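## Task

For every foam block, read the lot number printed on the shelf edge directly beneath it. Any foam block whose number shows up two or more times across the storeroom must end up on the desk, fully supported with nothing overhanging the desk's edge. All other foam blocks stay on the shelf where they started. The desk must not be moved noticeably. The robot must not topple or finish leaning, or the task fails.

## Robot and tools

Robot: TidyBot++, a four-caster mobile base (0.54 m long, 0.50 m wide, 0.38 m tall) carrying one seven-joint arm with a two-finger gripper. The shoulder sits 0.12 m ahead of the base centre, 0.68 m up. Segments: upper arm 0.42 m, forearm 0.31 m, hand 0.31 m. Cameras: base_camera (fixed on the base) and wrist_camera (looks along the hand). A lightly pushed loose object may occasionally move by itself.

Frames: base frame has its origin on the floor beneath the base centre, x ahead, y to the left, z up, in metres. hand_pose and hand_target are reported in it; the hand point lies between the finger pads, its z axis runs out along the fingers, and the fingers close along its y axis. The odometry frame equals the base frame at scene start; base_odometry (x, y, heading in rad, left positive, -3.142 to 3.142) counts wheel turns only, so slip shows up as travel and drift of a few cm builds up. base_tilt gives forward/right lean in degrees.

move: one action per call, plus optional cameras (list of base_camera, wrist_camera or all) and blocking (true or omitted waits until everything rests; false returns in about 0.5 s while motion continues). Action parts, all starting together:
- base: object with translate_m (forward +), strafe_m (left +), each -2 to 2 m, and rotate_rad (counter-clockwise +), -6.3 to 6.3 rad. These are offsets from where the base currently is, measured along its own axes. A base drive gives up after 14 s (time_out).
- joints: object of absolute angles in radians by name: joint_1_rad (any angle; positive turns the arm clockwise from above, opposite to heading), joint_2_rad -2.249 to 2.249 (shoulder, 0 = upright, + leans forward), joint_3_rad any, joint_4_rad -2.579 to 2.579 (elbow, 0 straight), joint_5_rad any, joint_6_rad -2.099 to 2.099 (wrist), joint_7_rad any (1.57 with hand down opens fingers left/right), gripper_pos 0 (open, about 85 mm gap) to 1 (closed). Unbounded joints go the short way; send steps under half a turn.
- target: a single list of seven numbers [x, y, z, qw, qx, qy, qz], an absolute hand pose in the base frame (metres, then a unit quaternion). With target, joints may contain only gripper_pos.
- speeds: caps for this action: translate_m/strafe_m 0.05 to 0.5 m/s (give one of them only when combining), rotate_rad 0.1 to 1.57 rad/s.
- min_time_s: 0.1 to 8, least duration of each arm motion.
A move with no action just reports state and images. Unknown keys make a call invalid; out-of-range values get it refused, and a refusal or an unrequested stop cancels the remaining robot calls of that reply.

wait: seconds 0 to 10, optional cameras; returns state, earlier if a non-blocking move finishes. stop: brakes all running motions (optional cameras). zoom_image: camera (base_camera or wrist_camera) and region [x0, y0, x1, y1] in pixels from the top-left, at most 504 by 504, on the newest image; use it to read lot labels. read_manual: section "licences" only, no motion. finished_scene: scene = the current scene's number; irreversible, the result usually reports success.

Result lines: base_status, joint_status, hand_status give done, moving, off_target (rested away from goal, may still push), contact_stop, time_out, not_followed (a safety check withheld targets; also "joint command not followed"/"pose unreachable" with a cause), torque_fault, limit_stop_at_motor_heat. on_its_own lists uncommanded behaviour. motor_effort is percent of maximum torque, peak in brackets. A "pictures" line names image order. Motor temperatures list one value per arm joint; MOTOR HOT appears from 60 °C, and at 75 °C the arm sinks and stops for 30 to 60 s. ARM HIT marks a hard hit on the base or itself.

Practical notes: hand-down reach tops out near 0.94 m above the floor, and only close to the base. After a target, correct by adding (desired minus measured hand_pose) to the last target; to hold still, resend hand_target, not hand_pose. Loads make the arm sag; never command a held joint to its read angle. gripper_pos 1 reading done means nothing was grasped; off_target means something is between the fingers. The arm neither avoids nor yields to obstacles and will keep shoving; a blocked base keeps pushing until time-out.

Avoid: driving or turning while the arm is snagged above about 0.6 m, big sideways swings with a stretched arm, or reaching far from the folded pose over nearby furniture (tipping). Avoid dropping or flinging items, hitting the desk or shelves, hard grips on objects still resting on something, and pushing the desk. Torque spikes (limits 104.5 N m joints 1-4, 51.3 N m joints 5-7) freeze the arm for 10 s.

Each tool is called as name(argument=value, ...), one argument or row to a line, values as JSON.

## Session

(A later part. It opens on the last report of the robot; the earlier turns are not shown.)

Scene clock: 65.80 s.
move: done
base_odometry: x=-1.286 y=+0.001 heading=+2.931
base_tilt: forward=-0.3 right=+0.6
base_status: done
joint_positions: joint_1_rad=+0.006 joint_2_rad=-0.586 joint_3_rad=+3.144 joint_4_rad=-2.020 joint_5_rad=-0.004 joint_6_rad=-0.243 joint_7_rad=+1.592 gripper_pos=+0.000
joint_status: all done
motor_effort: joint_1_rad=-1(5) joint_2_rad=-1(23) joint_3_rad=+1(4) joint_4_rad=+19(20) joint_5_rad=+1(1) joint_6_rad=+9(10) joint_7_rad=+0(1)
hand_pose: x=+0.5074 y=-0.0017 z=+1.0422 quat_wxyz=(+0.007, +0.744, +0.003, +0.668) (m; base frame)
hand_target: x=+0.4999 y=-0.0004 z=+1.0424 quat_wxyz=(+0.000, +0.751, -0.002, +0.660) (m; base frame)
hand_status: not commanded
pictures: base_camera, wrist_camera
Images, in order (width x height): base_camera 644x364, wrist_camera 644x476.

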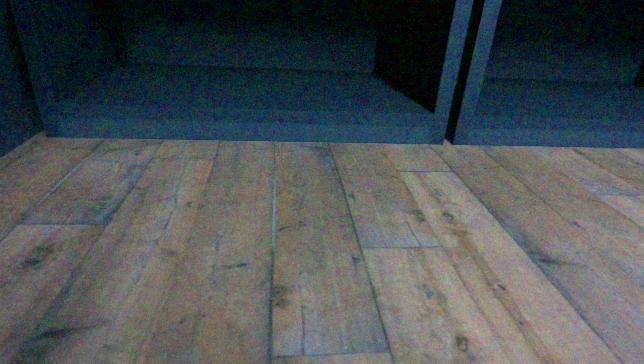

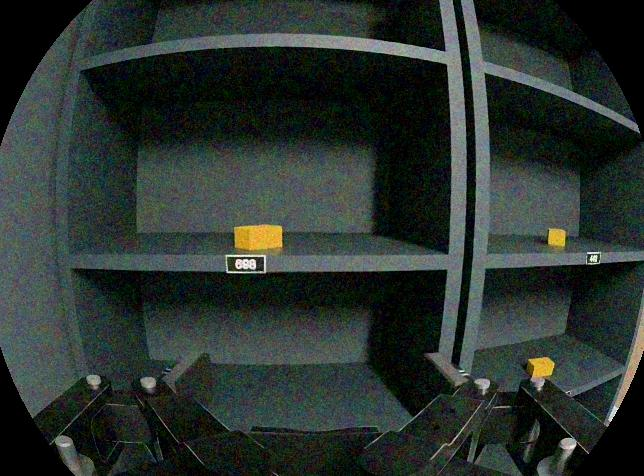

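move(
  base={"translate_m": 0.26, "strafe_m": 0.14, "rotate_rad": -0.03},
  joints={"joint_1_rad": 0.0, "joint_2_rad": 0.08, "joint_4_rad": -1.06, "joint_6_rad": -0.98},
  min_time_s=1.4,
  cameras=["wrist_camera"],
)

Scene clock: 69.10 s.
move: done
base_odometry: x=-1.570 y=-0.082 heading=+2.900
base_tilt: forward=-0.3 right=+0.6
base_status: done
joint_positions: joint_1_rad=+0.006 joint_2_rad=+0.043 joint_3_rad=+3.144 joint_4_rad=-1.089 joint_5_rad=-0.004 joint_6_rad=-0.922 joint_7_rad=+1.592 gripper_pos=+0.000
joint_status: all done
motor_effort: joint_1_rad=+0(2) joint_2_rad=-19(20) joint_3_rad=+0(2) joint_4_rad=+18(21) joint_5_rad=+1(1) joint_6_rad=+8(10) joint_7_rad=+0(1)
hand_pose: x=+0.6975 y=-0.0025 z=+1.0909 quat_wxyz=(+0.005, +0.856, +0.005, +0.517) (m; base frame)
hand_target: x=+0.7038 y=-0.0005 z=+1.0700 quat_wxyz=(+0.001, +0.872, -0.002, +0.489) (m; base frame)
hand_status: not commanded
pictures: wrist_camera
Images, in order (width x height): wrist_camera 644x476.

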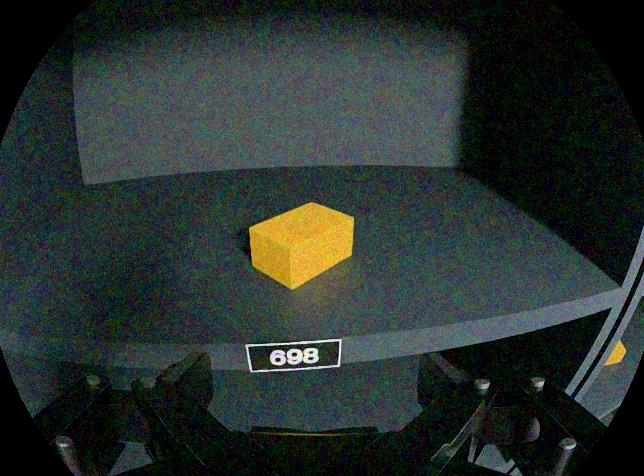

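move(
  base={"translate_m": 0.10, "strafe_m": 0.1},
  speeds={"translate_m": 0.2},
  joints={"joint_1_rad": -0.44, "joint_2_rad": 0.33, "joint_3_rad": 3.14, "joint_4_rad": -0.745, "joint_5_rad": 0.927, "joint_6_rad": -1.53, "joint_7_rad": 0.63},
  min_time_s=1.8,
  cameras=["wrist_camera"],
)

Scene clock: 73.53 s.
move: done
base_odometry: x=-1.691 y=-0.155 heading=+2.900
base_tilt: forward=-0.3 right=+0.6
base_status: done
joint_positions: joint_1_rad=-0.425 joint_2_rad=+0.290 joint_3_rad=+3.144 joint_4_rad=-0.772 joint_5_rad=+0.851 joint_6_rad=-1.475 joint_7_rad=+0.675 gripper_pos=+0.000
joint_status: all done
motor_effort: joint_1_rad=+0(2) joint_2_rad=-24(26) joint_3_rad=+1(2) joint_4_rad=+15(18) joint_5_rad=+7(8) joint_6_rad=+5(9) joint_7_rad=+0(1)
hand_pose: x=+0.6887 y=+0.0025 z=+1.0742 quat_wxyz=(+0.153, +0.825, -0.286, +0.462) (m; base frame)
hand_target: x=+0.6886 y=-0.0048 z=+1.0709 quat_wxyz=(+0.184, +0.811, -0.311, +0.460) (m; base frame)
hand_status: not commanded
pictures: wrist_camera
Images, in order (width x height): wrist_camera 644x476.

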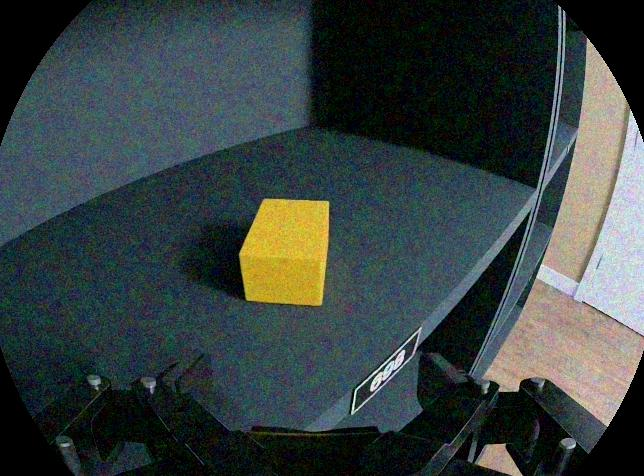

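move(
  joints={"joint_2_rad": 0.29, "joint_4_rad": -0.97, "joint_5_rad": 0.98, "joint_6_rad": -1.39, "joint_7_rad": 0.48},
  min_time_s=1.0,
  cameras=["wrist_camera"],
)

Scene clock: 75.43 s.
move: done
base_odometry: x=-1.691 y=-0.155 heading=+2.900
base_tilt: forward=-0.3 right=+0.6
base_status: not commanded
joint_positions: joint_1_rad=-0.425 joint_2_rad=+0.290 joint_3_rad=+3.144 joint_4_rad=-0.934 joint_5_rad=+0.904 joint_6_rad=-1.444 joint_7_rad=+0.525 gripper_pos=+0.000
joint_status: all done
motor_effort: joint_1_rad=-1(1) joint_2_rad=-24(26) joint_3_rad=+1(1) joint_4_rad=+16(17) joint_5_rad=+7(8) joint_6_rad=+4(6) joint_7_rad=+0(1)
hand_pose: x=+0.6903 y=-0.0076 z=+1.0256 quat_wxyz=(+0.181, +0.818, -0.313, +0.448) (m; base frame)
hand_target: x=+0.7020 y=-0.0046 z=+1.0355 quat_wxyz=(+0.189, +0.801, -0.302, +0.480) (m; base frame)
hand_status: not commanded
pictures: wrist_camera
Images, in order (width x height): wrist_camera 644x476.

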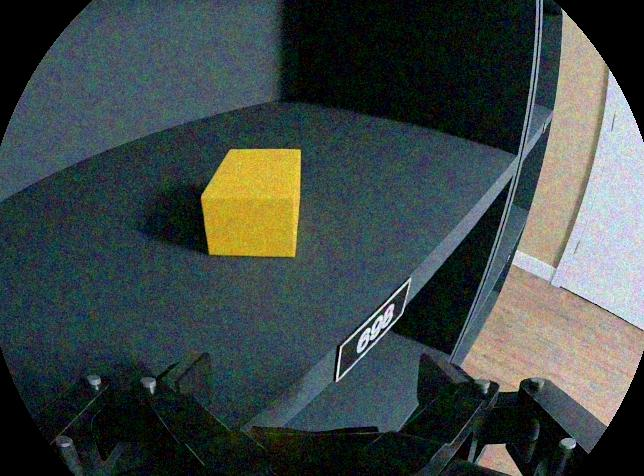

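move(
  base={"translate_m": 0.067, "strafe_m": -0.002},
  speeds={"translate_m": 0.15},
  joints={"joint_4_rad": -0.865},
  min_time_s=0.6,
  cameras=["wrist_camera"],
)

Scene clock: 76.97 s.
move: done
base_odometry: x=-1.756 y=-0.137 heading=+2.900
base_tilt: forward=-0.3 right=+0.6
base_status: done
joint_positions: joint_1_rad=-0.426 joint_2_rad=+0.288 joint_3_rad=+3.144 joint_4_rad=-0.885 joint_5_rad=+0.908 joint_6_rad=-1.441 joint_7_rad=+0.523 gripper_pos=+0.000
joint_status: all done
motor_effort: joint_1_rad=+0(2) joint_2_rad=-23(26) joint_3_rad=+1(2) joint_4_rad=+15(17) joint_5_rad=+7(8) joint_6_rad=+4(5) joint_7_rad=+0(1)
hand_pose: x=+0.6927 y=-0.0065 z=+1.0471 quat_wxyz=(+0.166, +0.808, -0.322, +0.465) (m; base frame)
hand_target: x=+0.7047 y=-0.0033 z=+1.0782 quat_wxyz=(+0.157, +0.782, -0.321, +0.511) (m; base frame)
hand_status: not commanded
pictures: wrist_camera
Images, in order (width x height): wrist_camera 644x476.

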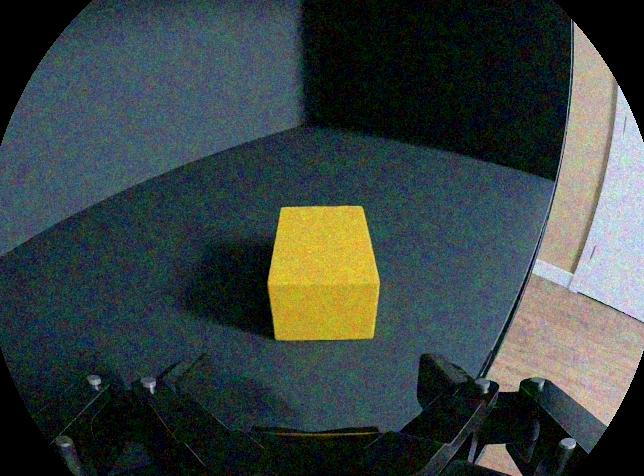

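move(
  joints={"joint_4_rad": -0.945},
  min_time_s=0.6,
)

move(
  base={"translate_m": 0.062, "strafe_m": -0.057},
  speeds={"translate_m": 0.12},
  cameras=["wrist_camera"],
)

Scene clock: 78.13 s.
move: done
base_odometry: x=-1.756 y=-0.137 heading=+2.900
base_tilt: forward=-0.3 right=+0.6
base_status: not commanded
joint_positions: joint_1_rad=-0.426 joint_2_rad=+0.288 joint_3_rad=+3.144 joint_4_rad=-0.915 joint_5_rad=+0.908 joint_6_rad=-1.441 joint_7_rad=+0.523 gripper_pos=+0.000
joint_status: all done
motor_effort: joint_1_rad=-1(1) joint_2_rad=-24(25) joint_3_rad=+1(1) joint_4_rad=+15(16) joint_5_rad=+8(8) joint_6_rad=+4(5) joint_7_rad=+0(1)
hand_pose: x=+0.6915 y=-0.0071 z=+1.0354 quat_wxyz=(+0.175, +0.813, -0.317, +0.457) (m; base frame)
hand_target: x=+0.7030 y=-0.0041 z=+1.0456 quat_wxyz=(+0.182, +0.797, -0.307, +0.488) (m; base frame)
hand_status: not commanded
pictures: none

Scene clock: 79.43 s.
move: done
base_odometry: x=-1.803 y=-0.067 heading=+2.901
base_tilt: forward=-0.3 right=+0.6
base_status: done
joint_positions: joint_1_rad=-0.433 joint_2_rad=+0.288 joint_3_rad=+3.144 joint_4_rad=-0.915 joint_5_rad=+0.909 joint_6_rad=-1.441 joint_7_rad=+0.523 gripper_pos=+0.000
joint_status: not commanded
motor_effort: joint_1_rad=+0(3) joint_2_rad=-24(26) joint_3_rad=+1(3) joint_4_rad=+15(17) joint_5_rad=+8(8) joint_6_rad=+4(5) joint_7_rad=-1(1)
hand_pose: x=+0.6916 y=-0.0035 z=+1.0356 quat_wxyz=(+0.174, +0.814, -0.314, +0.457) (m; base frame)
hand_target: x=+0.7030 y=-0.0041 z=+1.0456 quat_wxyz=(+0.182, +0.797, -0.307, +0.488) (m; base frame)
hand_status: not commanded
pictures: wrist_camera
Images, in order (width x height): wrist_camera 644x476.

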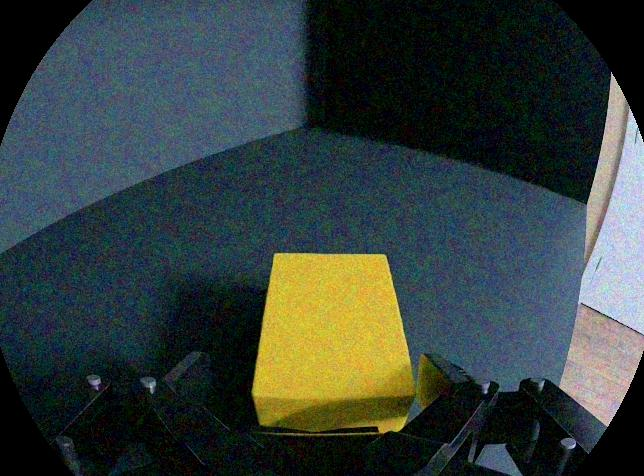

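move(
  base={"translate_m": 0.006, "strafe_m": -0.011},
  speeds={"translate_m": 0.1},
)

move(
  joints={"gripper_pos": 0.5},
  cameras=["wrist_camera"],
)

Scene clock: 80.30 s.
move: done
base_odometry: x=-1.806 y=-0.055 heading=+2.901
base_tilt: forward=-0.3 right=+0.6
base_status: done
joint_positions: joint_1_rad=-0.434 joint_2_rad=+0.288 joint_3_rad=+3.144 joint_4_rad=-0.915 joint_5_rad=+0.910 joint_6_rad=-1.441 joint_7_rad=+0.523 gripper_pos=+0.000
joint_status: not commanded
motor_effort: joint_1_rad=+0(3) joint_2_rad=-24(26) joint_3_rad=+1(3) joint_4_rad=+15(17) joint_5_rad=+8(8) joint_6_rad=+4(4) joint_7_rad=+0(1)
hand_pose: x=+0.6916 y=-0.0031 z=+1.0359 quat_wxyz=(+0.174, +0.814, -0.313, +0.458) (m; base frame)
hand_target: x=+0.7030 y=-0.0041 z=+1.0456 quat_wxyz=(+0.182, +0.797, -0.307, +0.488) (m; base frame)
hand_status: not commanded
pictures: none

Scene clock: 81.13 s.
move: off_target
base_odometry: x=-1.806 y=-0.055 heading=+2.901
base_tilt: forward=-0.3 right=+0.6
base_status: not commanded
joint_positions: joint_1_rad=-0.434 joint_2_rad=+0.288 joint_3_rad=+3.144 joint_4_rad=-0.915 joint_5_rad=+0.913 joint_6_rad=-1.440 joint_7_rad=+0.523 gripper_pos=+0.399
joint_status: gripper_pos off_target (ended at +0.399, target +0.500)
motor_effort: joint_1_rad=+0(1) joint_2_rad=-24(25) joint_3_rad=+1(2) joint_4_rad=+15(16) joint_5_rad=+8(8) joint_6_rad=+4(5) joint_7_rad=+0(0)
hand_pose: x=+0.6916 y=-0.0036 z=+1.0368 quat_wxyz=(+0.174, +0.813, -0.313, +0.459) (m; base frame)
hand_target: x=+0.7030 y=-0.0041 z=+1.0456 quat_wxyz=(+0.182, +0.797, -0.307, +0.488) (m; base frame)
hand_status: not commanded
pictures: wrist_camera
Images, in order (width x height): wrist_camera 644x476.

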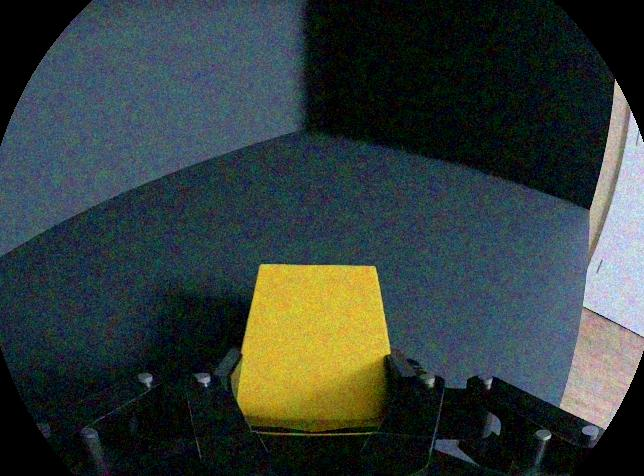

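move(
  joints={"joint_2_rad": 0.19, "joint_4_rad": -0.85},
  min_time_s=0.8,
)

move(
  base={"translate_m": -0.4},
  speeds={"translate_m": 0.4},
  cameras=["wrist_camera"],
)

Scene clock: 82.70 s.
move: done
base_odometry: x=-1.806 y=-0.055 heading=+2.901
base_tilt: forward=-0.3 right=+0.6
base_status: not commanded
joint_positions: joint_1_rad=-0.434 joint_2_rad=+0.196 joint_3_rad=+3.144 joint_4_rad=-0.872 joint_5_rad=+0.914 joint_6_rad=-1.440 joint_7_rad=+0.523 gripper_pos=+0.399
joint_status: all done
motor_effort: joint_1_rad=-1(1) joint_2_rad=-21(26) joint_3_rad=+1(1) joint_4_rad=+15(17) joint_5_rad=+7(8) joint_6_rad=+5(6) joint_7_rad=+0(0)
hand_pose: x=+0.6600 y=-0.0183 z=+1.1005 quat_wxyz=(+0.132, +0.788, -0.336, +0.499) (m; base frame)
hand_target: x=+0.6660 y=-0.0216 z=+1.1351 quat_wxyz=(+0.121, +0.758, -0.341, +0.543) (m; base frame)
hand_status: not commanded
pictures: none

Scene clock: 84.87 s.
move: done
base_odometry: x=-1.418 y=-0.150 heading=+2.901
base_tilt: forward=-0.3 right=+0.6
base_status: done
joint_positions: joint_1_rad=-0.434 joint_2_rad=+0.193 joint_3_rad=+3.144 joint_4_rad=-0.872 joint_5_rad=+0.914 joint_6_rad=-1.440 joint_7_rad=+0.523 gripper_pos=+0.399
joint_status: not commanded
motor_effort: joint_1_rad=+0(1) joint_2_rad=-21(27) joint_3_rad=+1(1) joint_4_rad=+15(16) joint_5_rad=+7(9) joint_6_rad=+5(6) joint_7_rad=+0(1)
hand_pose: x=+0.6591 y=-0.0188 z=+1.1020 quat_wxyz=(+0.131, +0.787, -0.337, +0.500) (m; base frame)
hand_target: x=+0.6660 y=-0.0216 z=+1.1351 quat_wxyz=(+0.121, +0.758, -0.341, +0.543) (m; base frame)
hand_status: not commanded
pictures: wrist_camera
Images, in order (width x height): wrist_camera 644x476.

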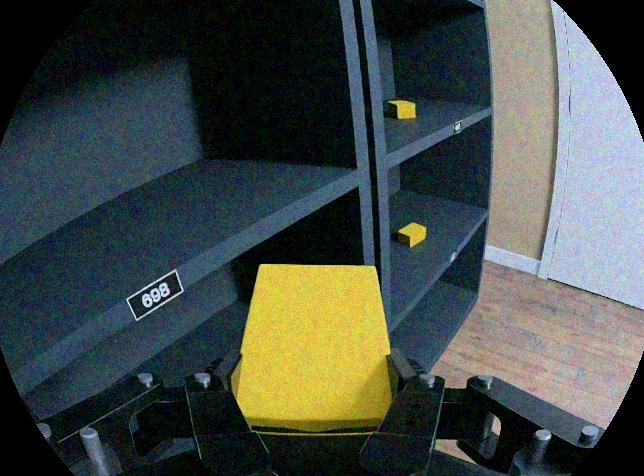

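move(
  base={"translate_m": -0.79, "strafe_m": -0.354, "rotate_rad": -1.597},
  speeds={"rotate_rad": 0.8},
  joints={"joint_1_rad": 0.0, "joint_2_rad": -0.346, "joint_3_rad": 3.14, "joint_4_rad": -2.05, "joint_5_rad": 0.0, "joint_6_rad": -0.4, "joint_7_rad": 1.57},
  min_time_s=2.0,
  cameras=["all"],
)

Scene clock: 89.00 s.
move: done
base_odometry: x=-0.566 y=+0.006 heading=+1.303
base_tilt: forward=-0.3 right=+0.6
base_status: done
joint_positions: joint_1_rad=-0.011 joint_2_rad=-0.327 joint_3_rad=+3.143 joint_4_rad=-2.008 joint_5_rad=+0.070 joint_6_rad=-0.466 joint_7_rad=+1.526 gripper_pos=+0.399
joint_status: all done
motor_effort: joint_1_rad=+0(4) joint_2_rad=-8(24) joint_3_rad=+1(3) joint_4_rad=+19(20) joint_5_rad=+1(9) joint_6_rad=+8(9) joint_7_rad=+0(1)
hand_pose: x=+0.5574 y=-0.0039 z=+0.8765 quat_wxyz=(+0.015, +0.879, +0.005, +0.477) (m; base frame)
hand_target: x=+0.5559 y=+0.0021 z=+0.8777 quat_wxyz=(+0.000, +0.868, +0.000, +0.496) (m; base frame)
hand_status: not commanded
pictures: base_camera, wrist_camera
Images, in order (width x height): base_camera 644x364, wrist_camera 644x476.

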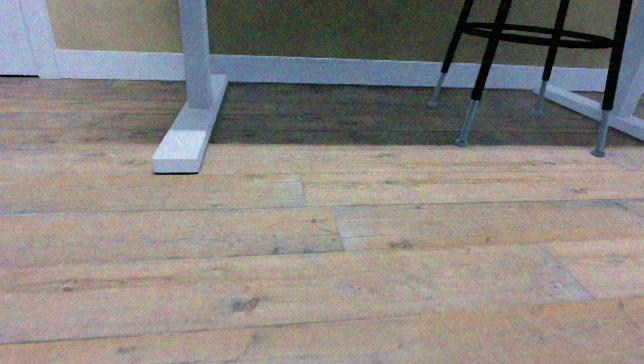

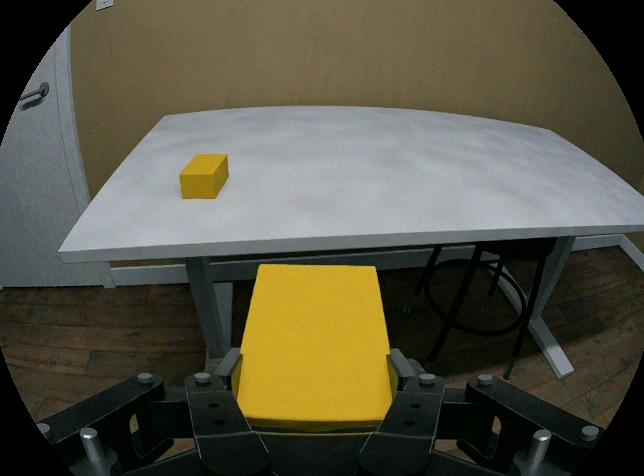

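move(
  base={"translate_m": 0.34},
  speeds={"translate_m": 0.35},
  joints={"joint_2_rad": 0.02, "joint_4_rad": -1.78, "joint_5_rad": -0.04, "joint_6_rad": -0.35, "joint_7_rad": 1.6},
  min_time_s=1.3,
)

move(
  joints={"joint_2_rad": 0.12, "joint_4_rad": -1.98, "joint_6_rad": -0.02},
  min_time_s=1.4,
  cameras=["wrist_camera"],
)

Scene clock: 91.37 s.
move: done
base_odometry: x=-0.476 y=+0.334 heading=+1.303
base_tilt: forward=-0.3 right=+0.6
base_status: done
joint_positions: joint_1_rad=-0.011 joint_2_rad=+0.005 joint_3_rad=+3.143 joint_4_rad=-1.807 joint_5_rad=+0.030 joint_6_rad=-0.411 joint_7_rad=+1.557 gripper_pos=+0.399
joint_status: all done
motor_effort: joint_1_rad=+0(1) joint_2_rad=-18(22) joint_3_rad=+0(1) joint_4_rad=+18(20) joint_5_rad=+1(2) joint_6_rad=+8(10) joint_7_rad=-1(1)
hand_pose: x=+0.6738 y=+0.0034 z=+0.8387 quat_wxyz=(+0.006, +0.896, +0.008, +0.443) (m; base frame)
hand_target: x=+0.6941 y=+0.0065 z=+0.8608 quat_wxyz=(-0.008, +0.880, +0.000, +0.476) (m; base frame)
hand_status: not commanded
pictures: none

Scene clock: 93.40 s.
move: done
base_odometry: x=-0.476 y=+0.334 heading=+1.303
base_tilt: forward=-0.3 right=+0.6
base_status: not commanded
joint_positions: joint_1_rad=-0.011 joint_2_rad=+0.086 joint_3_rad=+3.143 joint_4_rad=-1.942 joint_5_rad=+0.030 joint_6_rad=-0.086 joint_7_rad=+1.557 gripper_pos=+0.399
joint_status: all done
motor_effort: joint_1_rad=-1(1) joint_2_rad=-20(21) joint_3_rad=+0(0) joint_4_rad=+17(20) joint_5_rad=+1(1) joint_6_rad=+8(9) joint_7_rad=+0(1)
hand_pose: x=+0.7036 y=+0.0066 z=+0.8009 quat_wxyz=(+0.002, +0.871, +0.011, +0.491) (m; base frame)
hand_target: x=+0.7062 y=+0.0025 z=+0.7784 quat_wxyz=(-0.003, +0.872, -0.004, +0.489) (m; base frame)
hand_status: not commanded
pictures: wrist_camera
Images, in order (width x height): wrist_camera 644x476.

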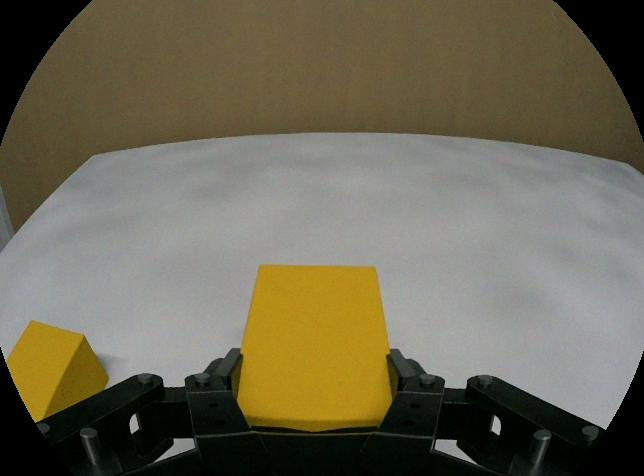

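move(
  joints={"joint_2_rad": 0.145, "joint_4_rad": -2.03, "joint_6_rad": 0.055},
  min_time_s=0.8,
)

move(
  joints={"joint_2_rad": 0.16, "joint_4_rad": -2.06, "joint_6_rad": 0.1},
  min_time_s=0.6,
)

move(
  joints={"joint_2_rad": 0.17, "joint_4_rad": -2.08, "joint_6_rad": 0.13},
  min_time_s=0.5,
)

Scene clock: 94.73 s.
move: done
base_odometry: x=-0.476 y=+0.334 heading=+1.303
base_tilt: forward=-0.3 right=+0.6
base_status: not commanded
joint_positions: joint_1_rad=-0.011 joint_2_rad=+0.109 joint_3_rad=+3.143 joint_4_rad=-1.991 joint_5_rad=+0.030 joint_6_rad=-0.012 joint_7_rad=+1.557 gripper_pos=+0.399
joint_status: all done
motor_effort: joint_1_rad=-1(1) joint_2_rad=-20(21) joint_3_rad=+0(0) joint_4_rad=+17(18) joint_5_rad=+1(1) joint_6_rad=+8(9) joint_7_rad=+0(1)
hand_pose: x=+0.7028 y=+0.0073 z=+0.7807 quat_wxyz=(+0.002, +0.870, +0.011, +0.492) (m; base frame)
hand_target: x=+0.7040 y=+0.0016 z=+0.7571 quat_wxyz=(-0.002, +0.872, -0.005, +0.489) (m; base frame)
hand_status: not commanded
pictures: none

Scene clock: 95.63 s.
move: done
base_odometry: x=-0.476 y=+0.334 heading=+1.303
base_tilt: forward=-0.3 right=+0.6
base_status: not commanded
joint_positions: joint_1_rad=-0.011 joint_2_rad=+0.124 joint_3_rad=+3.143 joint_4_rad=-2.022 joint_5_rad=+0.030 joint_6_rad=+0.034 joint_7_rad=+1.557 gripper_pos=+0.399
joint_status: all done
motor_effort: joint_1_rad=-1(1) joint_2_rad=-20(21) joint_3_rad=+0(0) joint_4_rad=+17(18) joint_5_rad=+1(1) joint_6_rad=+8(9) joint_7_rad=+0(1)
hand_pose: x=+0.7015 y=+0.0077 z=+0.7680 quat_wxyz=(+0.001, +0.870, +0.012, +0.492) (m; base frame)
hand_target: x=+0.7019 y=+0.0010 z=+0.7446 quat_wxyz=(-0.001, +0.872, -0.005, +0.489) (m; base frame)
hand_status: not commanded
pictures: none

Scene clock: 96.43 s.
move: done
base_odometry: x=-0.476 y=+0.334 heading=+1.303
base_tilt: forward=-0.3 right=+0.6
base_status: not commanded
joint_positions: joint_1_rad=-0.011 joint_2_rad=+0.128 joint_3_rad=+3.143 joint_4_rad=-2.039 joint_5_rad=+0.030 joint_6_rad=+0.067 joint_7_rad=+1.557 gripper_pos=+0.399
joint_status: all done
motor_effort: joint_1_rad=-1(1) joint_2_rad=-19(21) joint_3_rad=+0(0) joint_4_rad=+15(17) joint_5_rad=+1(1) joint_6_rad=+7(9) joint_7_rad=+0(1)
hand_pose: x=+0.7016 y=+0.0080 z=+0.7655 quat_wxyz=(+0.001, +0.867, +0.012, +0.498) (m; base frame)
hand_target: x=+0.7003 y=+0.0006 z=+0.7365 quat_wxyz=(-0.001, +0.872, -0.005, +0.489) (m; base frame)
hand_status: not commanded
pictures: none

move(
  joints={"gripper_pos": 0.1},
)

move(
  base={"translate_m": -0.3},
  speeds={"translate_m": 0.35},
  cameras=["wrist_camera"],
)

Scene clock: 97.43 s.
move: done
base_odometry: x=-0.476 y=+0.334 heading=+1.303
base_tilt: forward=-0.3 right=+0.6
base_status: not commanded
joint_positions: joint_1_rad=-0.011 joint_2_rad=+0.132 joint_3_rad=+3.143 joint_4_rad=-2.040 joint_5_rad=+0.030 joint_6_rad=+0.067 joint_7_rad=+1.557 gripper_pos=+0.100
joint_status: all done
motor_effort: joint_1_rad=-1(1) joint_2_rad=-19(21) joint_3_rad=+0(0) joint_4_rad=+16(17) joint_5_rad=+1(1) joint_6_rad=+8(8) joint_7_rad=+0(0)
hand_pose: x=+0.7015 y=+0.0080 z=+0.7629 quat_wxyz=(+0.001, +0.868, +0.012, +0.496) (m; base frame)
hand_target: x=+0.7003 y=+0.0006 z=+0.7365 quat_wxyz=(-0.001, +0.872, -0.005, +0.489) (m; base frame)
hand_status: not commanded
pictures: none

Scene clock: 99.43 s.
move: done
base_odometry: x=-0.555 y=+0.045 heading=+1.303
base_tilt: forward=-0.3 right=+0.6
base_status: done
joint_positions: joint_1_rad=-0.010 joint_2_rad=+0.146 joint_3_rad=+3.142 joint_4_rad=-2.048 joint_5_rad=+0.029 joint_6_rad=+0.071 joint_7_rad=+1.557 gripper_pos=+0.100
joint_status: not commanded
motor_effort: joint_1_rad=-1(2) joint_2_rad=-20(22) joint_3_rad=+0(2) joint_4_rad=+16(17) joint_5_rad=+1(1) joint_6_rad=+8(9) joint_7_rad=-1(1)
hand_pose: x=+0.7003 y=+0.0075 z=+0.7513 quat_wxyz=(+0.001, +0.873, +0.011, +0.488) (m; base frame)
hand_target: x=+0.7003 y=+0.0006 z=+0.7365 quat_wxyz=(-0.001, +0.872, -0.005, +0.489) (m; base frame)
hand_status: not commanded
pictures: wrist_camera
Images, in order (width x height): wrist_camera 644x476.

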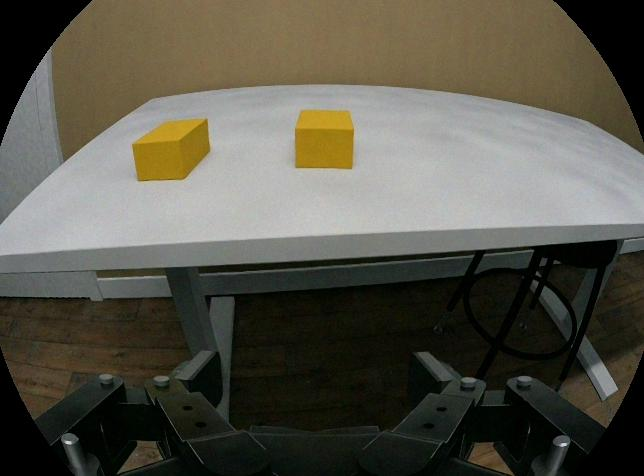

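move(
  base={"translate_m": 0.0, "strafe_m": -1.35, "rotate_rad": -1.9},
  joints={"joint_1_rad": 0.0, "joint_2_rad": -0.6, "joint_3_rad": 3.14, "joint_4_rad": -2.5, "joint_5_rad": 0.0, "joint_6_rad": 0.3, "joint_7_rad": 1.57, "gripper_pos": 0.0},
  min_time_s=1.2,
  cameras=["all"],
)

Scene clock: 105.17 s.
move: done
base_odometry: x=+0.747 y=-0.313 heading=-0.597
base_tilt: forward=-0.3 right=+0.6
base_status: done
joint_positions: joint_1_rad=-0.006 joint_2_rad=-0.592 joint_3_rad=+3.141 joint_4_rad=-2.458 joint_5_rad=+0.029 joint_6_rad=+0.236 joint_7_rad=+1.557 gripper_pos=+0.000
joint_status: all done
motor_effort: joint_1_rad=+0(4) joint_2_rad=-1(22) joint_3_rad=+1(4) joint_4_rad=+19(20) joint_5_rad=+1(2) joint_6_rad=+9(10) joint_7_rad=+0(1)
hand_pose: x=+0.4957 y=+0.0061 z=+0.9208 quat_wxyz=(+0.001, +0.728, +0.010, +0.686) (m; base frame)
hand_target: x=+0.4900 y=+0.0021 z=+0.9184 quat_wxyz=(+0.000, +0.717, +0.001, +0.697) (m; base frame)
hand_status: not commanded
pictures: base_camera, wrist_camera
Images, in order (width x height): base_camera 644x364, wrist_camera 644x476.

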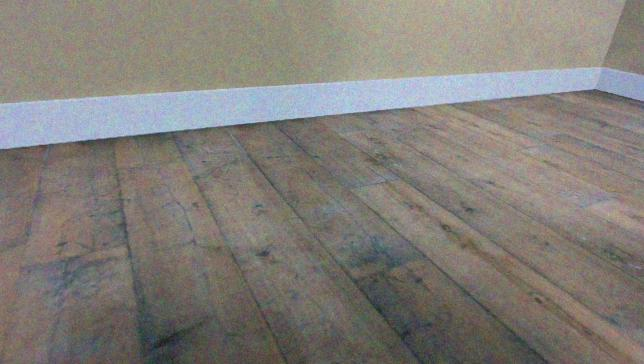

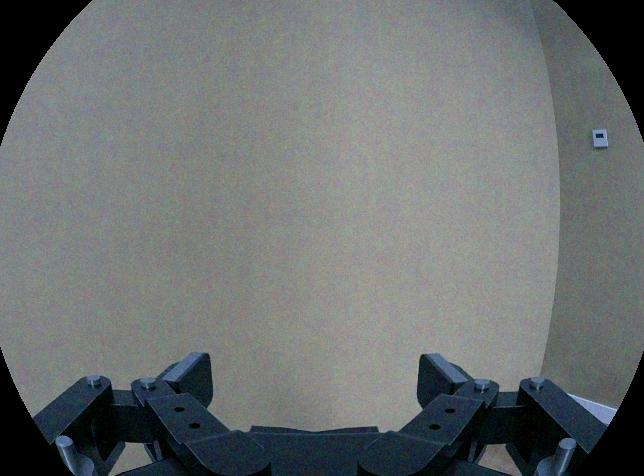

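move(
  base={"rotate_rad": -0.8},
  cameras=["all"],
)

Scene clock: 107.20 s.
move: done
base_odometry: x=+0.747 y=-0.313 heading=-1.394
base_tilt: forward=-0.4 right=+0.6
base_status: done
joint_positions: joint_1_rad=-0.027 joint_2_rad=-0.592 joint_3_rad=+3.108 joint_4_rad=-2.459 joint_5_rad=+0.029 joint_6_rad=+0.236 joint_7_rad=+1.557 gripper_pos=+0.000
joint_status: not commanded
motor_effort: joint_1_rad=+4(12) joint_2_rad=-1(3) joint_3_rad=+7(15) joint_4_rad=+19(20) joint_5_rad=-1(4) joint_6_rad=+9(10) joint_7_rad=+0(1)
hand_pose: x=+0.4945 y=+0.0285 z=+0.9202 quat_wxyz=(-0.009, +0.727, +0.034, +0.685) (m; base frame)
hand_target: x=+0.4900 y=+0.0021 z=+0.9184 quat_wxyz=(+0.000, +0.717, +0.001, +0.697) (m; base frame)
hand_status: not commanded
pictures: base_camera, wrist_camera
Images, in order (width x height): base_camera 644x364, wrist_camera 644x476.

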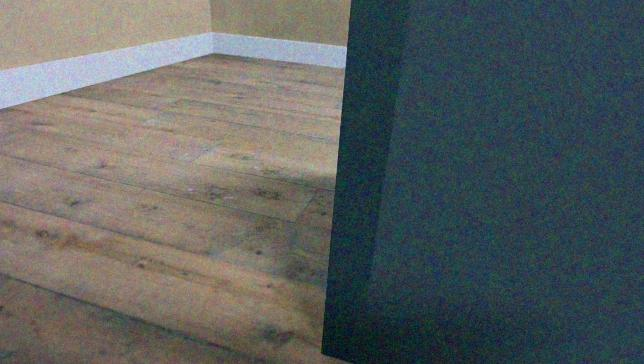

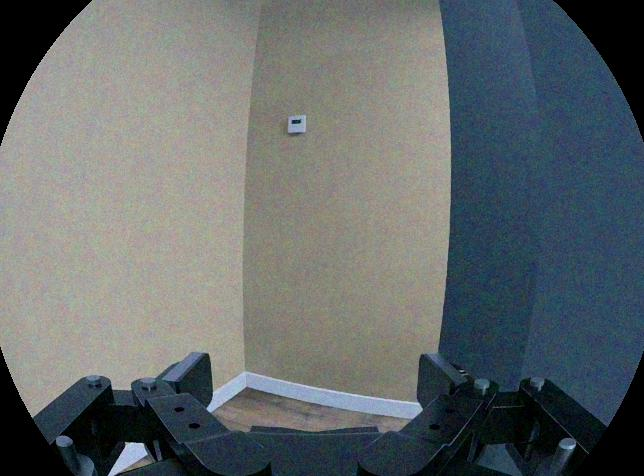

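move(
  base={"translate_m": -0.12, "strafe_m": 0.1},
  speeds={"translate_m": 0.2},
  cameras=["all"],
)

Scene clock: 108.97 s.
move: done
base_odometry: x=+0.824 y=-0.177 heading=-1.395
base_tilt: forward=-0.4 right=+0.6
base_status: done
joint_positions: joint_1_rad=-0.008 joint_2_rad=-0.594 joint_3_rad=+3.139 joint_4_rad=-2.459 joint_5_rad=+0.029 joint_6_rad=+0.238 joint_7_rad=+1.557 gripper_pos=+0.000
joint_status: not commanded
motor_effort: joint_1_rad=+0(3) joint_2_rad=-1(3) joint_3_rad=+1(5) joint_4_rad=+19(20) joint_5_rad=+1(1) joint_6_rad=+9(10) joint_7_rad=+0(1)
hand_pose: x=+0.4950 y=+0.0080 z=+0.9217 quat_wxyz=(-0.001, +0.727, +0.012, +0.687) (m; base frame)
hand_target: x=+0.4900 y=+0.0021 z=+0.9184 quat_wxyz=(+0.000, +0.717, +0.001, +0.697) (m; base frame)
hand_status: not commanded
pictures: base_camera, wrist_camera
Images, in order (width x height): base_camera 644x364, wrist_camera 644x476.

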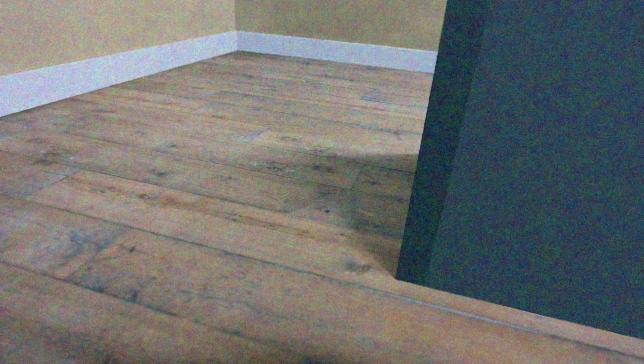

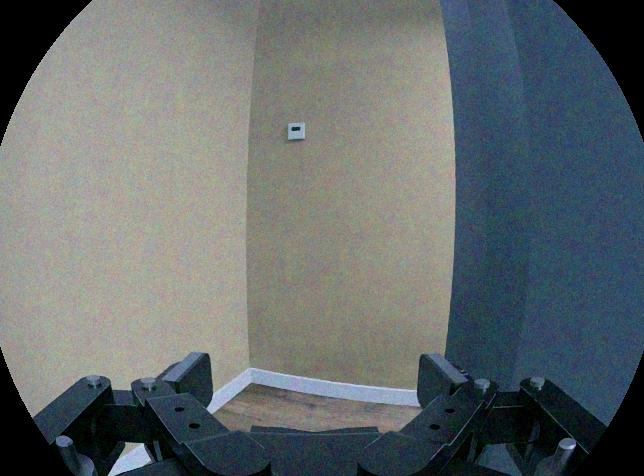

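move(
  base={"translate_m": -0.22, "rotate_rad": -1.92},
  speeds={"rotate_rad": 0.9},
  cameras=["all"],
)

Scene clock: 113.47 s.
move: done
base_odometry: x=+0.786 y=+0.040 heading=+2.969
base_tilt: forward=-0.4 right=+0.6
base_status: done
joint_positions: joint_1_rad=-0.008 joint_2_rad=-0.598 joint_3_rad=+3.139 joint_4_rad=-2.460 joint_5_rad=+0.029 joint_6_rad=+0.239 joint_7_rad=+1.557 gripper_pos=+0.000
joint_status: not commanded
motor_effort: joint_1_rad=+0(1) joint_2_rad=-1(3) joint_3_rad=+1(2) joint_4_rad=+19(20) joint_5_rad=+1(1) joint_6_rad=+9(10) joint_7_rad=+0(1)
hand_pose: x=+0.4940 y=+0.0080 z=+0.9233 quat_wxyz=(-0.001, +0.725, +0.012, +0.689) (m; base frame)
hand_target: x=+0.4900 y=+0.0021 z=+0.9184 quat_wxyz=(+0.000, +0.717, +0.001, +0.697) (m; base frame)
hand_status: not commanded
pictures: base_camera, wrist_camera
Images, in order (width x height): base_camera 644x364, wrist_camera 644x476.

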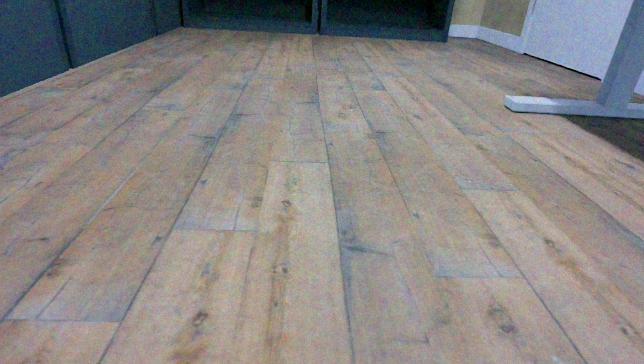

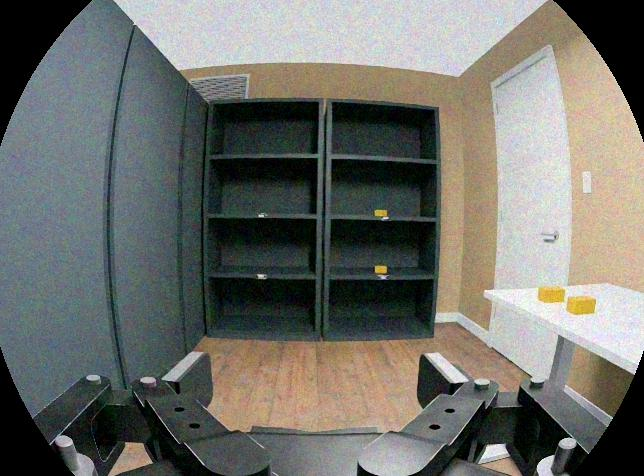

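move(
  base={"translate_m": -0.62, "rotate_rad": 0.016},
  joints={"joint_1_rad": 1.7},
)

move(
  base={"strafe_m": 0.4},
  joints={"joint_1_rad": 3.1},
  cameras=["all"],
)

Scene clock: 117.23 s.
move: done
base_odometry: x=+1.397 y=-0.067 heading=+2.983
base_tilt: forward=-0.4 right=+0.6
base_status: done
joint_positions: joint_1_rad=+1.681 joint_2_rad=-0.598 joint_3_rad=+3.138 joint_4_rad=-2.460 joint_5_rad=+0.029 joint_6_rad=+0.239 joint_7_rad=+1.557 gripper_pos=+0.000
joint_status: all done
motor_effort: joint_1_rad=-1(2) joint_2_rad=+0(4) joint_3_rad=+1(2) joint_4_rad=+19(20) joint_5_rad=+1(1) joint_6_rad=+9(10) joint_7_rad=+0(1)
hand_pose: x=+0.0824 y=-0.3734 z=+0.9233 quat_wxyz=(+0.515, +0.490, -0.534, +0.458) (m; base frame)
hand_target: x=+0.0732 y=-0.3682 z=+0.9184 quat_wxyz=(+0.523, +0.474, -0.539, +0.460) (m; base frame)
hand_status: not commanded
pictures: none

Scene clock: 119.90 s.
move: done
base_odometry: x=+1.334 y=-0.462 heading=+2.984
base_tilt: forward=-0.4 right=+0.6
base_status: done
joint_positions: joint_1_rad=+3.082 joint_2_rad=-0.600 joint_3_rad=+3.138 joint_4_rad=-2.460 joint_5_rad=+0.029 joint_6_rad=+0.240 joint_7_rad=+1.557 gripper_pos=+0.000
joint_status: all done
motor_effort: joint_1_rad=-1(2) joint_2_rad=+0(4) joint_3_rad=+1(1) joint_4_rad=+19(20) joint_5_rad=+1(1) joint_6_rad=+9(10) joint_7_rad=+0(1)
hand_pose: x=-0.2545 y=-0.0273 z=+0.9242 quat_wxyz=(+0.689, +0.031, -0.724, +0.018) (m; base frame)
hand_target: x=-0.2516 y=-0.0175 z=+0.9184 quat_wxyz=(+0.697, +0.015, -0.717, +0.015) (m; base frame)
hand_status: not commanded
pictures: base_camera, wrist_camera
Images, in order (width x height): base_camera 644x364, wrist_camera 644x476.

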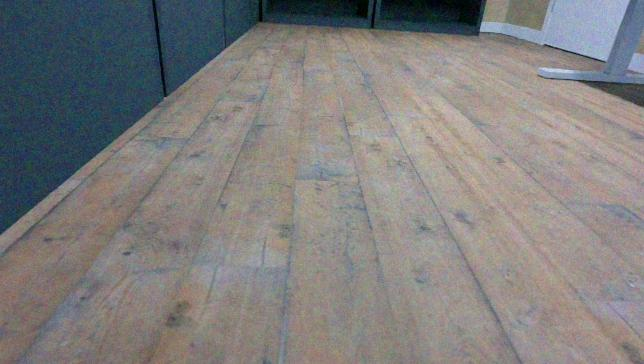

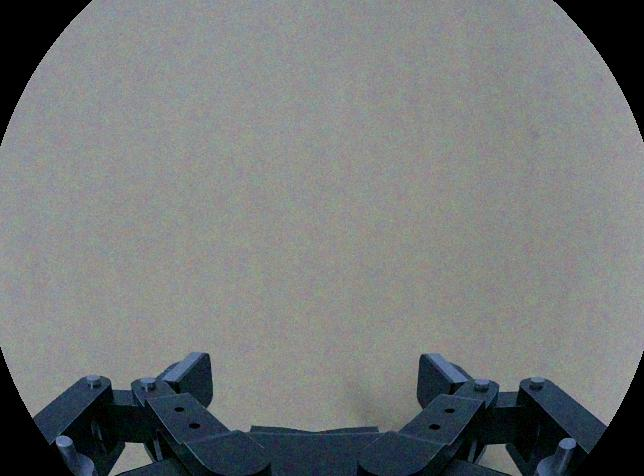

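move(
  base={"translate_m": -0.09, "strafe_m": 0.3},
  speeds={"strafe_m": 0.3},
  cameras=["base_camera"],
)

Scene clock: 122.40 s.
move: done
base_odometry: x=+1.375 y=-0.773 heading=+2.984
base_tilt: forward=-0.4 right=+0.6
base_status: done
joint_positions: joint_1_rad=+3.082 joint_2_rad=-0.600 joint_3_rad=+3.138 joint_4_rad=-2.460 joint_5_rad=+0.029 joint_6_rad=+0.240 joint_7_rad=+1.557 gripper_pos=+0.000
joint_status: not commanded
motor_effort: joint_1_rad=+0(1) joint_2_rad=-1(2) joint_3_rad=+1(2) joint_4_rad=+19(20) joint_5_rad=+1(1) joint_6_rad=+9(10) joint_7_rad=+0(1)
hand_pose: x=-0.2545 y=-0.0272 z=+0.9242 quat_wxyz=(+0.689, +0.031, -0.724, +0.018) (m; base frame)
hand_target: x=-0.2516 y=-0.0175 z=+0.9184 quat_wxyz=(+0.697, +0.015, -0.717, +0.015) (m; base frame)
hand_status: not commanded
pictures: base_camera
Images, in order (width x height): base_camera 644x364.

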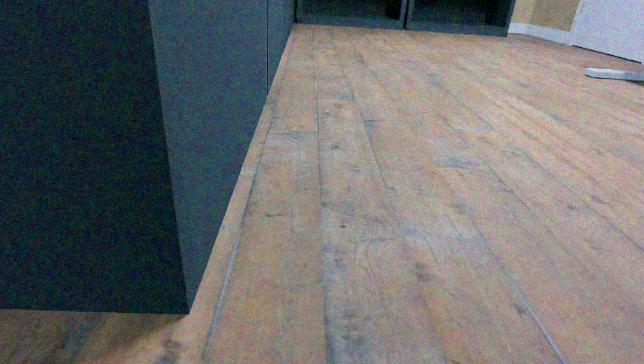

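move(
  base={"translate_m": -0.03, "strafe_m": 0.5},
  speeds={"strafe_m": 0.3},
  cameras=["base_camera"],
)

Scene clock: 125.27 s.
move: done
base_odometry: x=+1.327 y=-1.272 heading=+2.985
base_tilt: forward=-0.3 right=+0.6
base_status: done
joint_positions: joint_1_rad=+3.082 joint_2_rad=-0.600 joint_3_rad=+3.138 joint_4_rad=-2.460 joint_5_rad=+0.029 joint_6_rad=+0.240 joint_7_rad=+1.557 gripper_pos=+0.000
joint_status: not commanded
motor_effort: joint_1_rad=-1(1) joint_2_rad=-1(2) joint_3_rad=+1(2) joint_4_rad=+18(20) joint_5_rad=+1(1) joint_6_rad=+9(10) joint_7_rad=+0(1)
hand_pose: x=-0.2545 y=-0.0272 z=+0.9242 quat_wxyz=(+0.689, +0.031, -0.724, +0.018) (m; base frame)
hand_target: x=-0.2516 y=-0.0175 z=+0.9184 quat_wxyz=(+0.697, +0.015, -0.717, +0.015) (m; base frame)
hand_status: not commanded
pictures: base_camera
Images, in order (width x height): base_camera 644x364.

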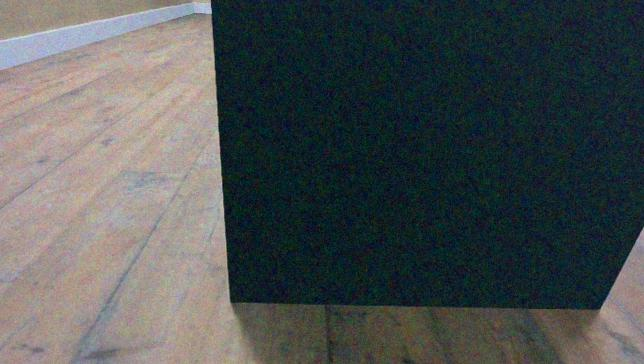

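move(
  base={"strafe_m": 0.8},
  speeds={"strafe_m": 0.4},
  joints={"joint_1_rad": 1.57},
  min_time_s=2,
  cameras=["all"],
)

Scene clock: 128.83 s.
move: done
base_odometry: x=+1.202 y=-2.062 heading=+2.985
base_tilt: forward=-0.3 right=+0.6
base_status: done
joint_positions: joint_1_rad=+1.588 joint_2_rad=-0.601 joint_3_rad=+3.138 joint_4_rad=-2.460 joint_5_rad=+0.029 joint_6_rad=+0.240 joint_7_rad=+1.557 gripper_pos=+0.000
joint_status: all done
motor_effort: joint_1_rad=+0(2) joint_2_rad=+0(2) joint_3_rad=+1(2) joint_4_rad=+19(20) joint_5_rad=+1(1) joint_6_rad=+9(10) joint_7_rad=+0(1)
hand_pose: x=+0.1173 y=-0.3744 z=+0.9243 quat_wxyz=(+0.494, +0.514, -0.510, +0.482) (m; base frame)
hand_target: x=+0.1213 y=-0.3710 z=+0.9184 quat_wxyz=(+0.492, +0.508, -0.507, +0.493) (m; base frame)
hand_status: not commanded
pictures: base_camera, wrist_camera
Images, in order (width x height): base_camera 644x364, wrist_camera 644x476.

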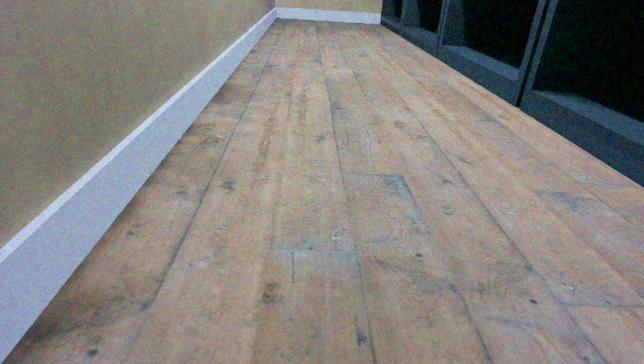

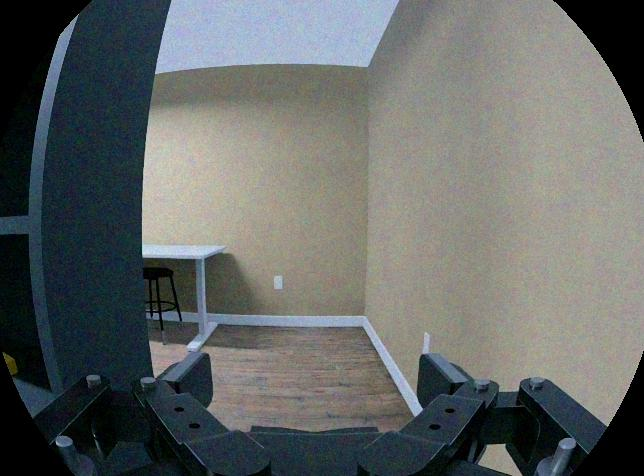

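move(
  base={"translate_m": 0.9, "strafe_m": 0.0},
  joints={"joint_6_rad": -0.05},
  cameras=["all"],
)

Scene clock: 132.83 s.
move: done
base_odometry: x=+0.313 y=-1.922 heading=+2.986
base_tilt: forward=-0.3 right=+0.6
base_status: done
joint_positions: joint_1_rad=+1.588 joint_2_rad=-0.601 joint_3_rad=+3.139 joint_4_rad=-2.473 joint_5_rad=+0.029 joint_6_rad=-0.029 joint_7_rad=+1.557 gripper_pos=+0.000
joint_status: all done
motor_effort: joint_1_rad=+0(1) joint_2_rad=+0(1) joint_3_rad=+1(2) joint_4_rad=+18(21) joint_5_rad=+1(1) joint_6_rad=+9(11) joint_7_rad=+0(1)
hand_pose: x=+0.1151 y=-0.3568 z=+0.8345 quat_wxyz=(+0.418, +0.576, -0.575, +0.404) (m; base frame)
hand_target: x=+0.1212 y=-0.3491 z=+0.8122 quat_wxyz=(+0.396, +0.586, -0.585, +0.397) (m; base frame)
hand_status: not commanded
pictures: base_camera, wrist_camera
Images, in order (width x height): base_camera 644x364, wrist_camera 644x476.

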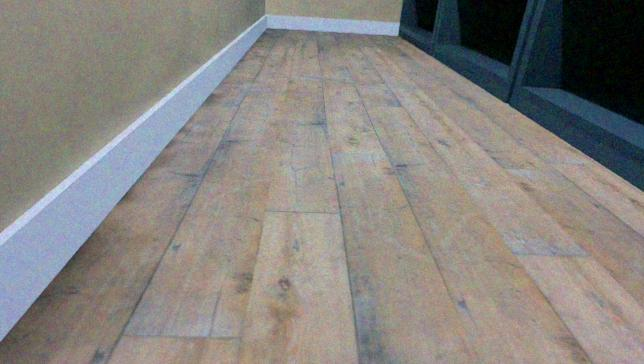

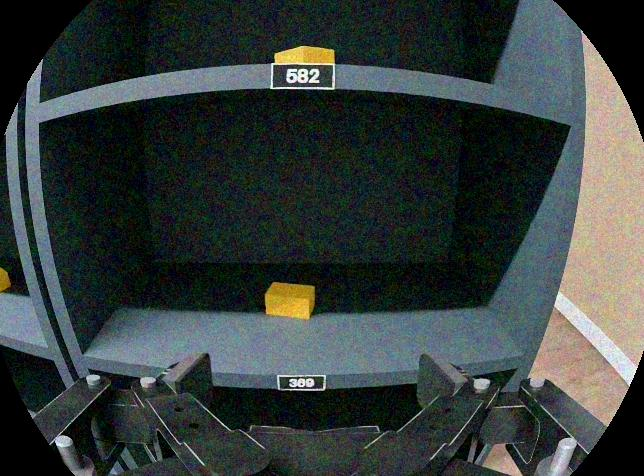

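zoom_image(
  camera="wrist_camera",
  region=[260, 360, 350, 400],
)

zoom_image(
  camera="wrist_camera",
  region=[260, 50, 350, 100],
)

move(
  base={"translate_m": 0.93},
  joints={"joint_6_rad": -0.15},
  cameras=["all"],
)

zoom_image(
  camera="wrist_camera",
  region=[240, 0, 400, 120],
)

zoom_image(
  camera="wrist_camera",
  region=[240, 310, 400, 400],
)

Scaled by 5.600.

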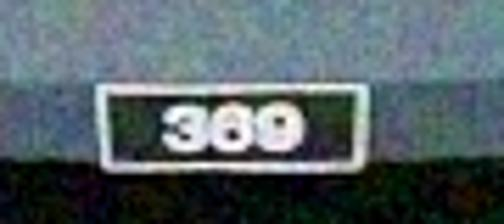

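Scaled by 5.600.

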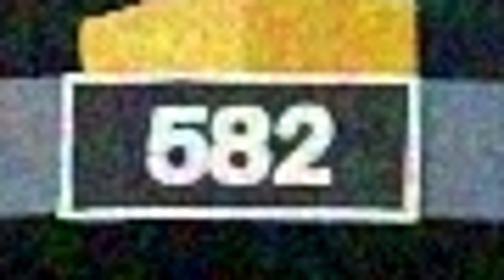

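Scene clock: 136.37 s.
move: done
base_odometry: x=-0.606 y=-1.778 heading=+2.986
base_tilt: forward=-0.4 right=+0.6
base_status: done
joint_positions: joint_1_rad=+1.588 joint_2_rad=-0.601 joint_3_rad=+3.139 joint_4_rad=-2.475 joint_5_rad=+0.029 joint_6_rad=-0.123 joint_7_rad=+1.557 gripper_pos=+0.000
joint_status: all done
motor_effort: joint_1_rad=+0(1) joint_2_rad=+1(2) joint_3_rad=+1(2) joint_4_rad=+19(20) joint_5_rad=+1(1) joint_6_rad=+8(10) joint_7_rad=+0(1)
hand_pose: x=+0.1144 y=-0.3456 z=+0.8063 quat_wxyz=(+0.390, +0.594, -0.595, +0.376) (m; base frame)
hand_target: x=+0.1211 y=-0.3361 z=+0.7839 quat_wxyz=(+0.367, +0.605, -0.604, +0.367) (m; base frame)
hand_status: not commanded
pictures: base_camera, wrist_camera
Images, in order (width x height): base_camera 644x364, wrist_camera 644x476.

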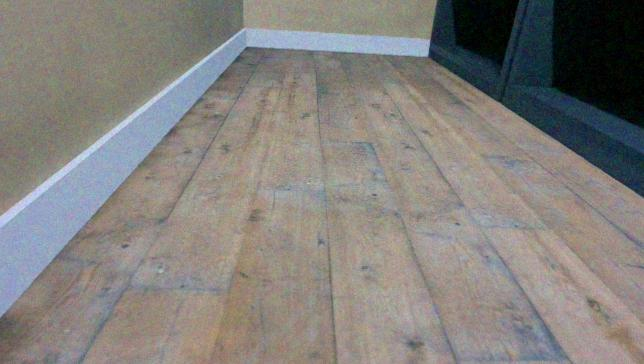

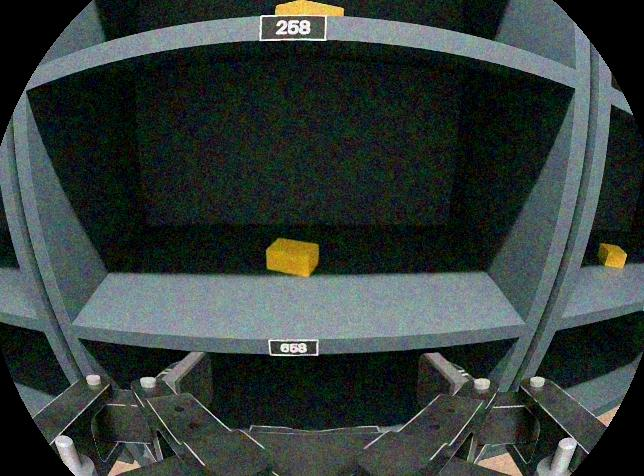

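Scaled by 3.150.

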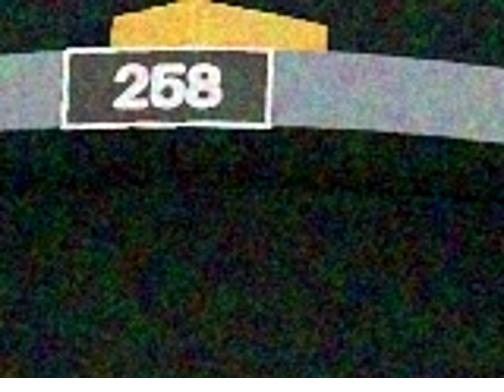

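Scaled by 3.150.

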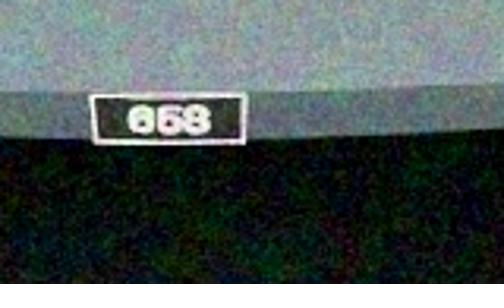

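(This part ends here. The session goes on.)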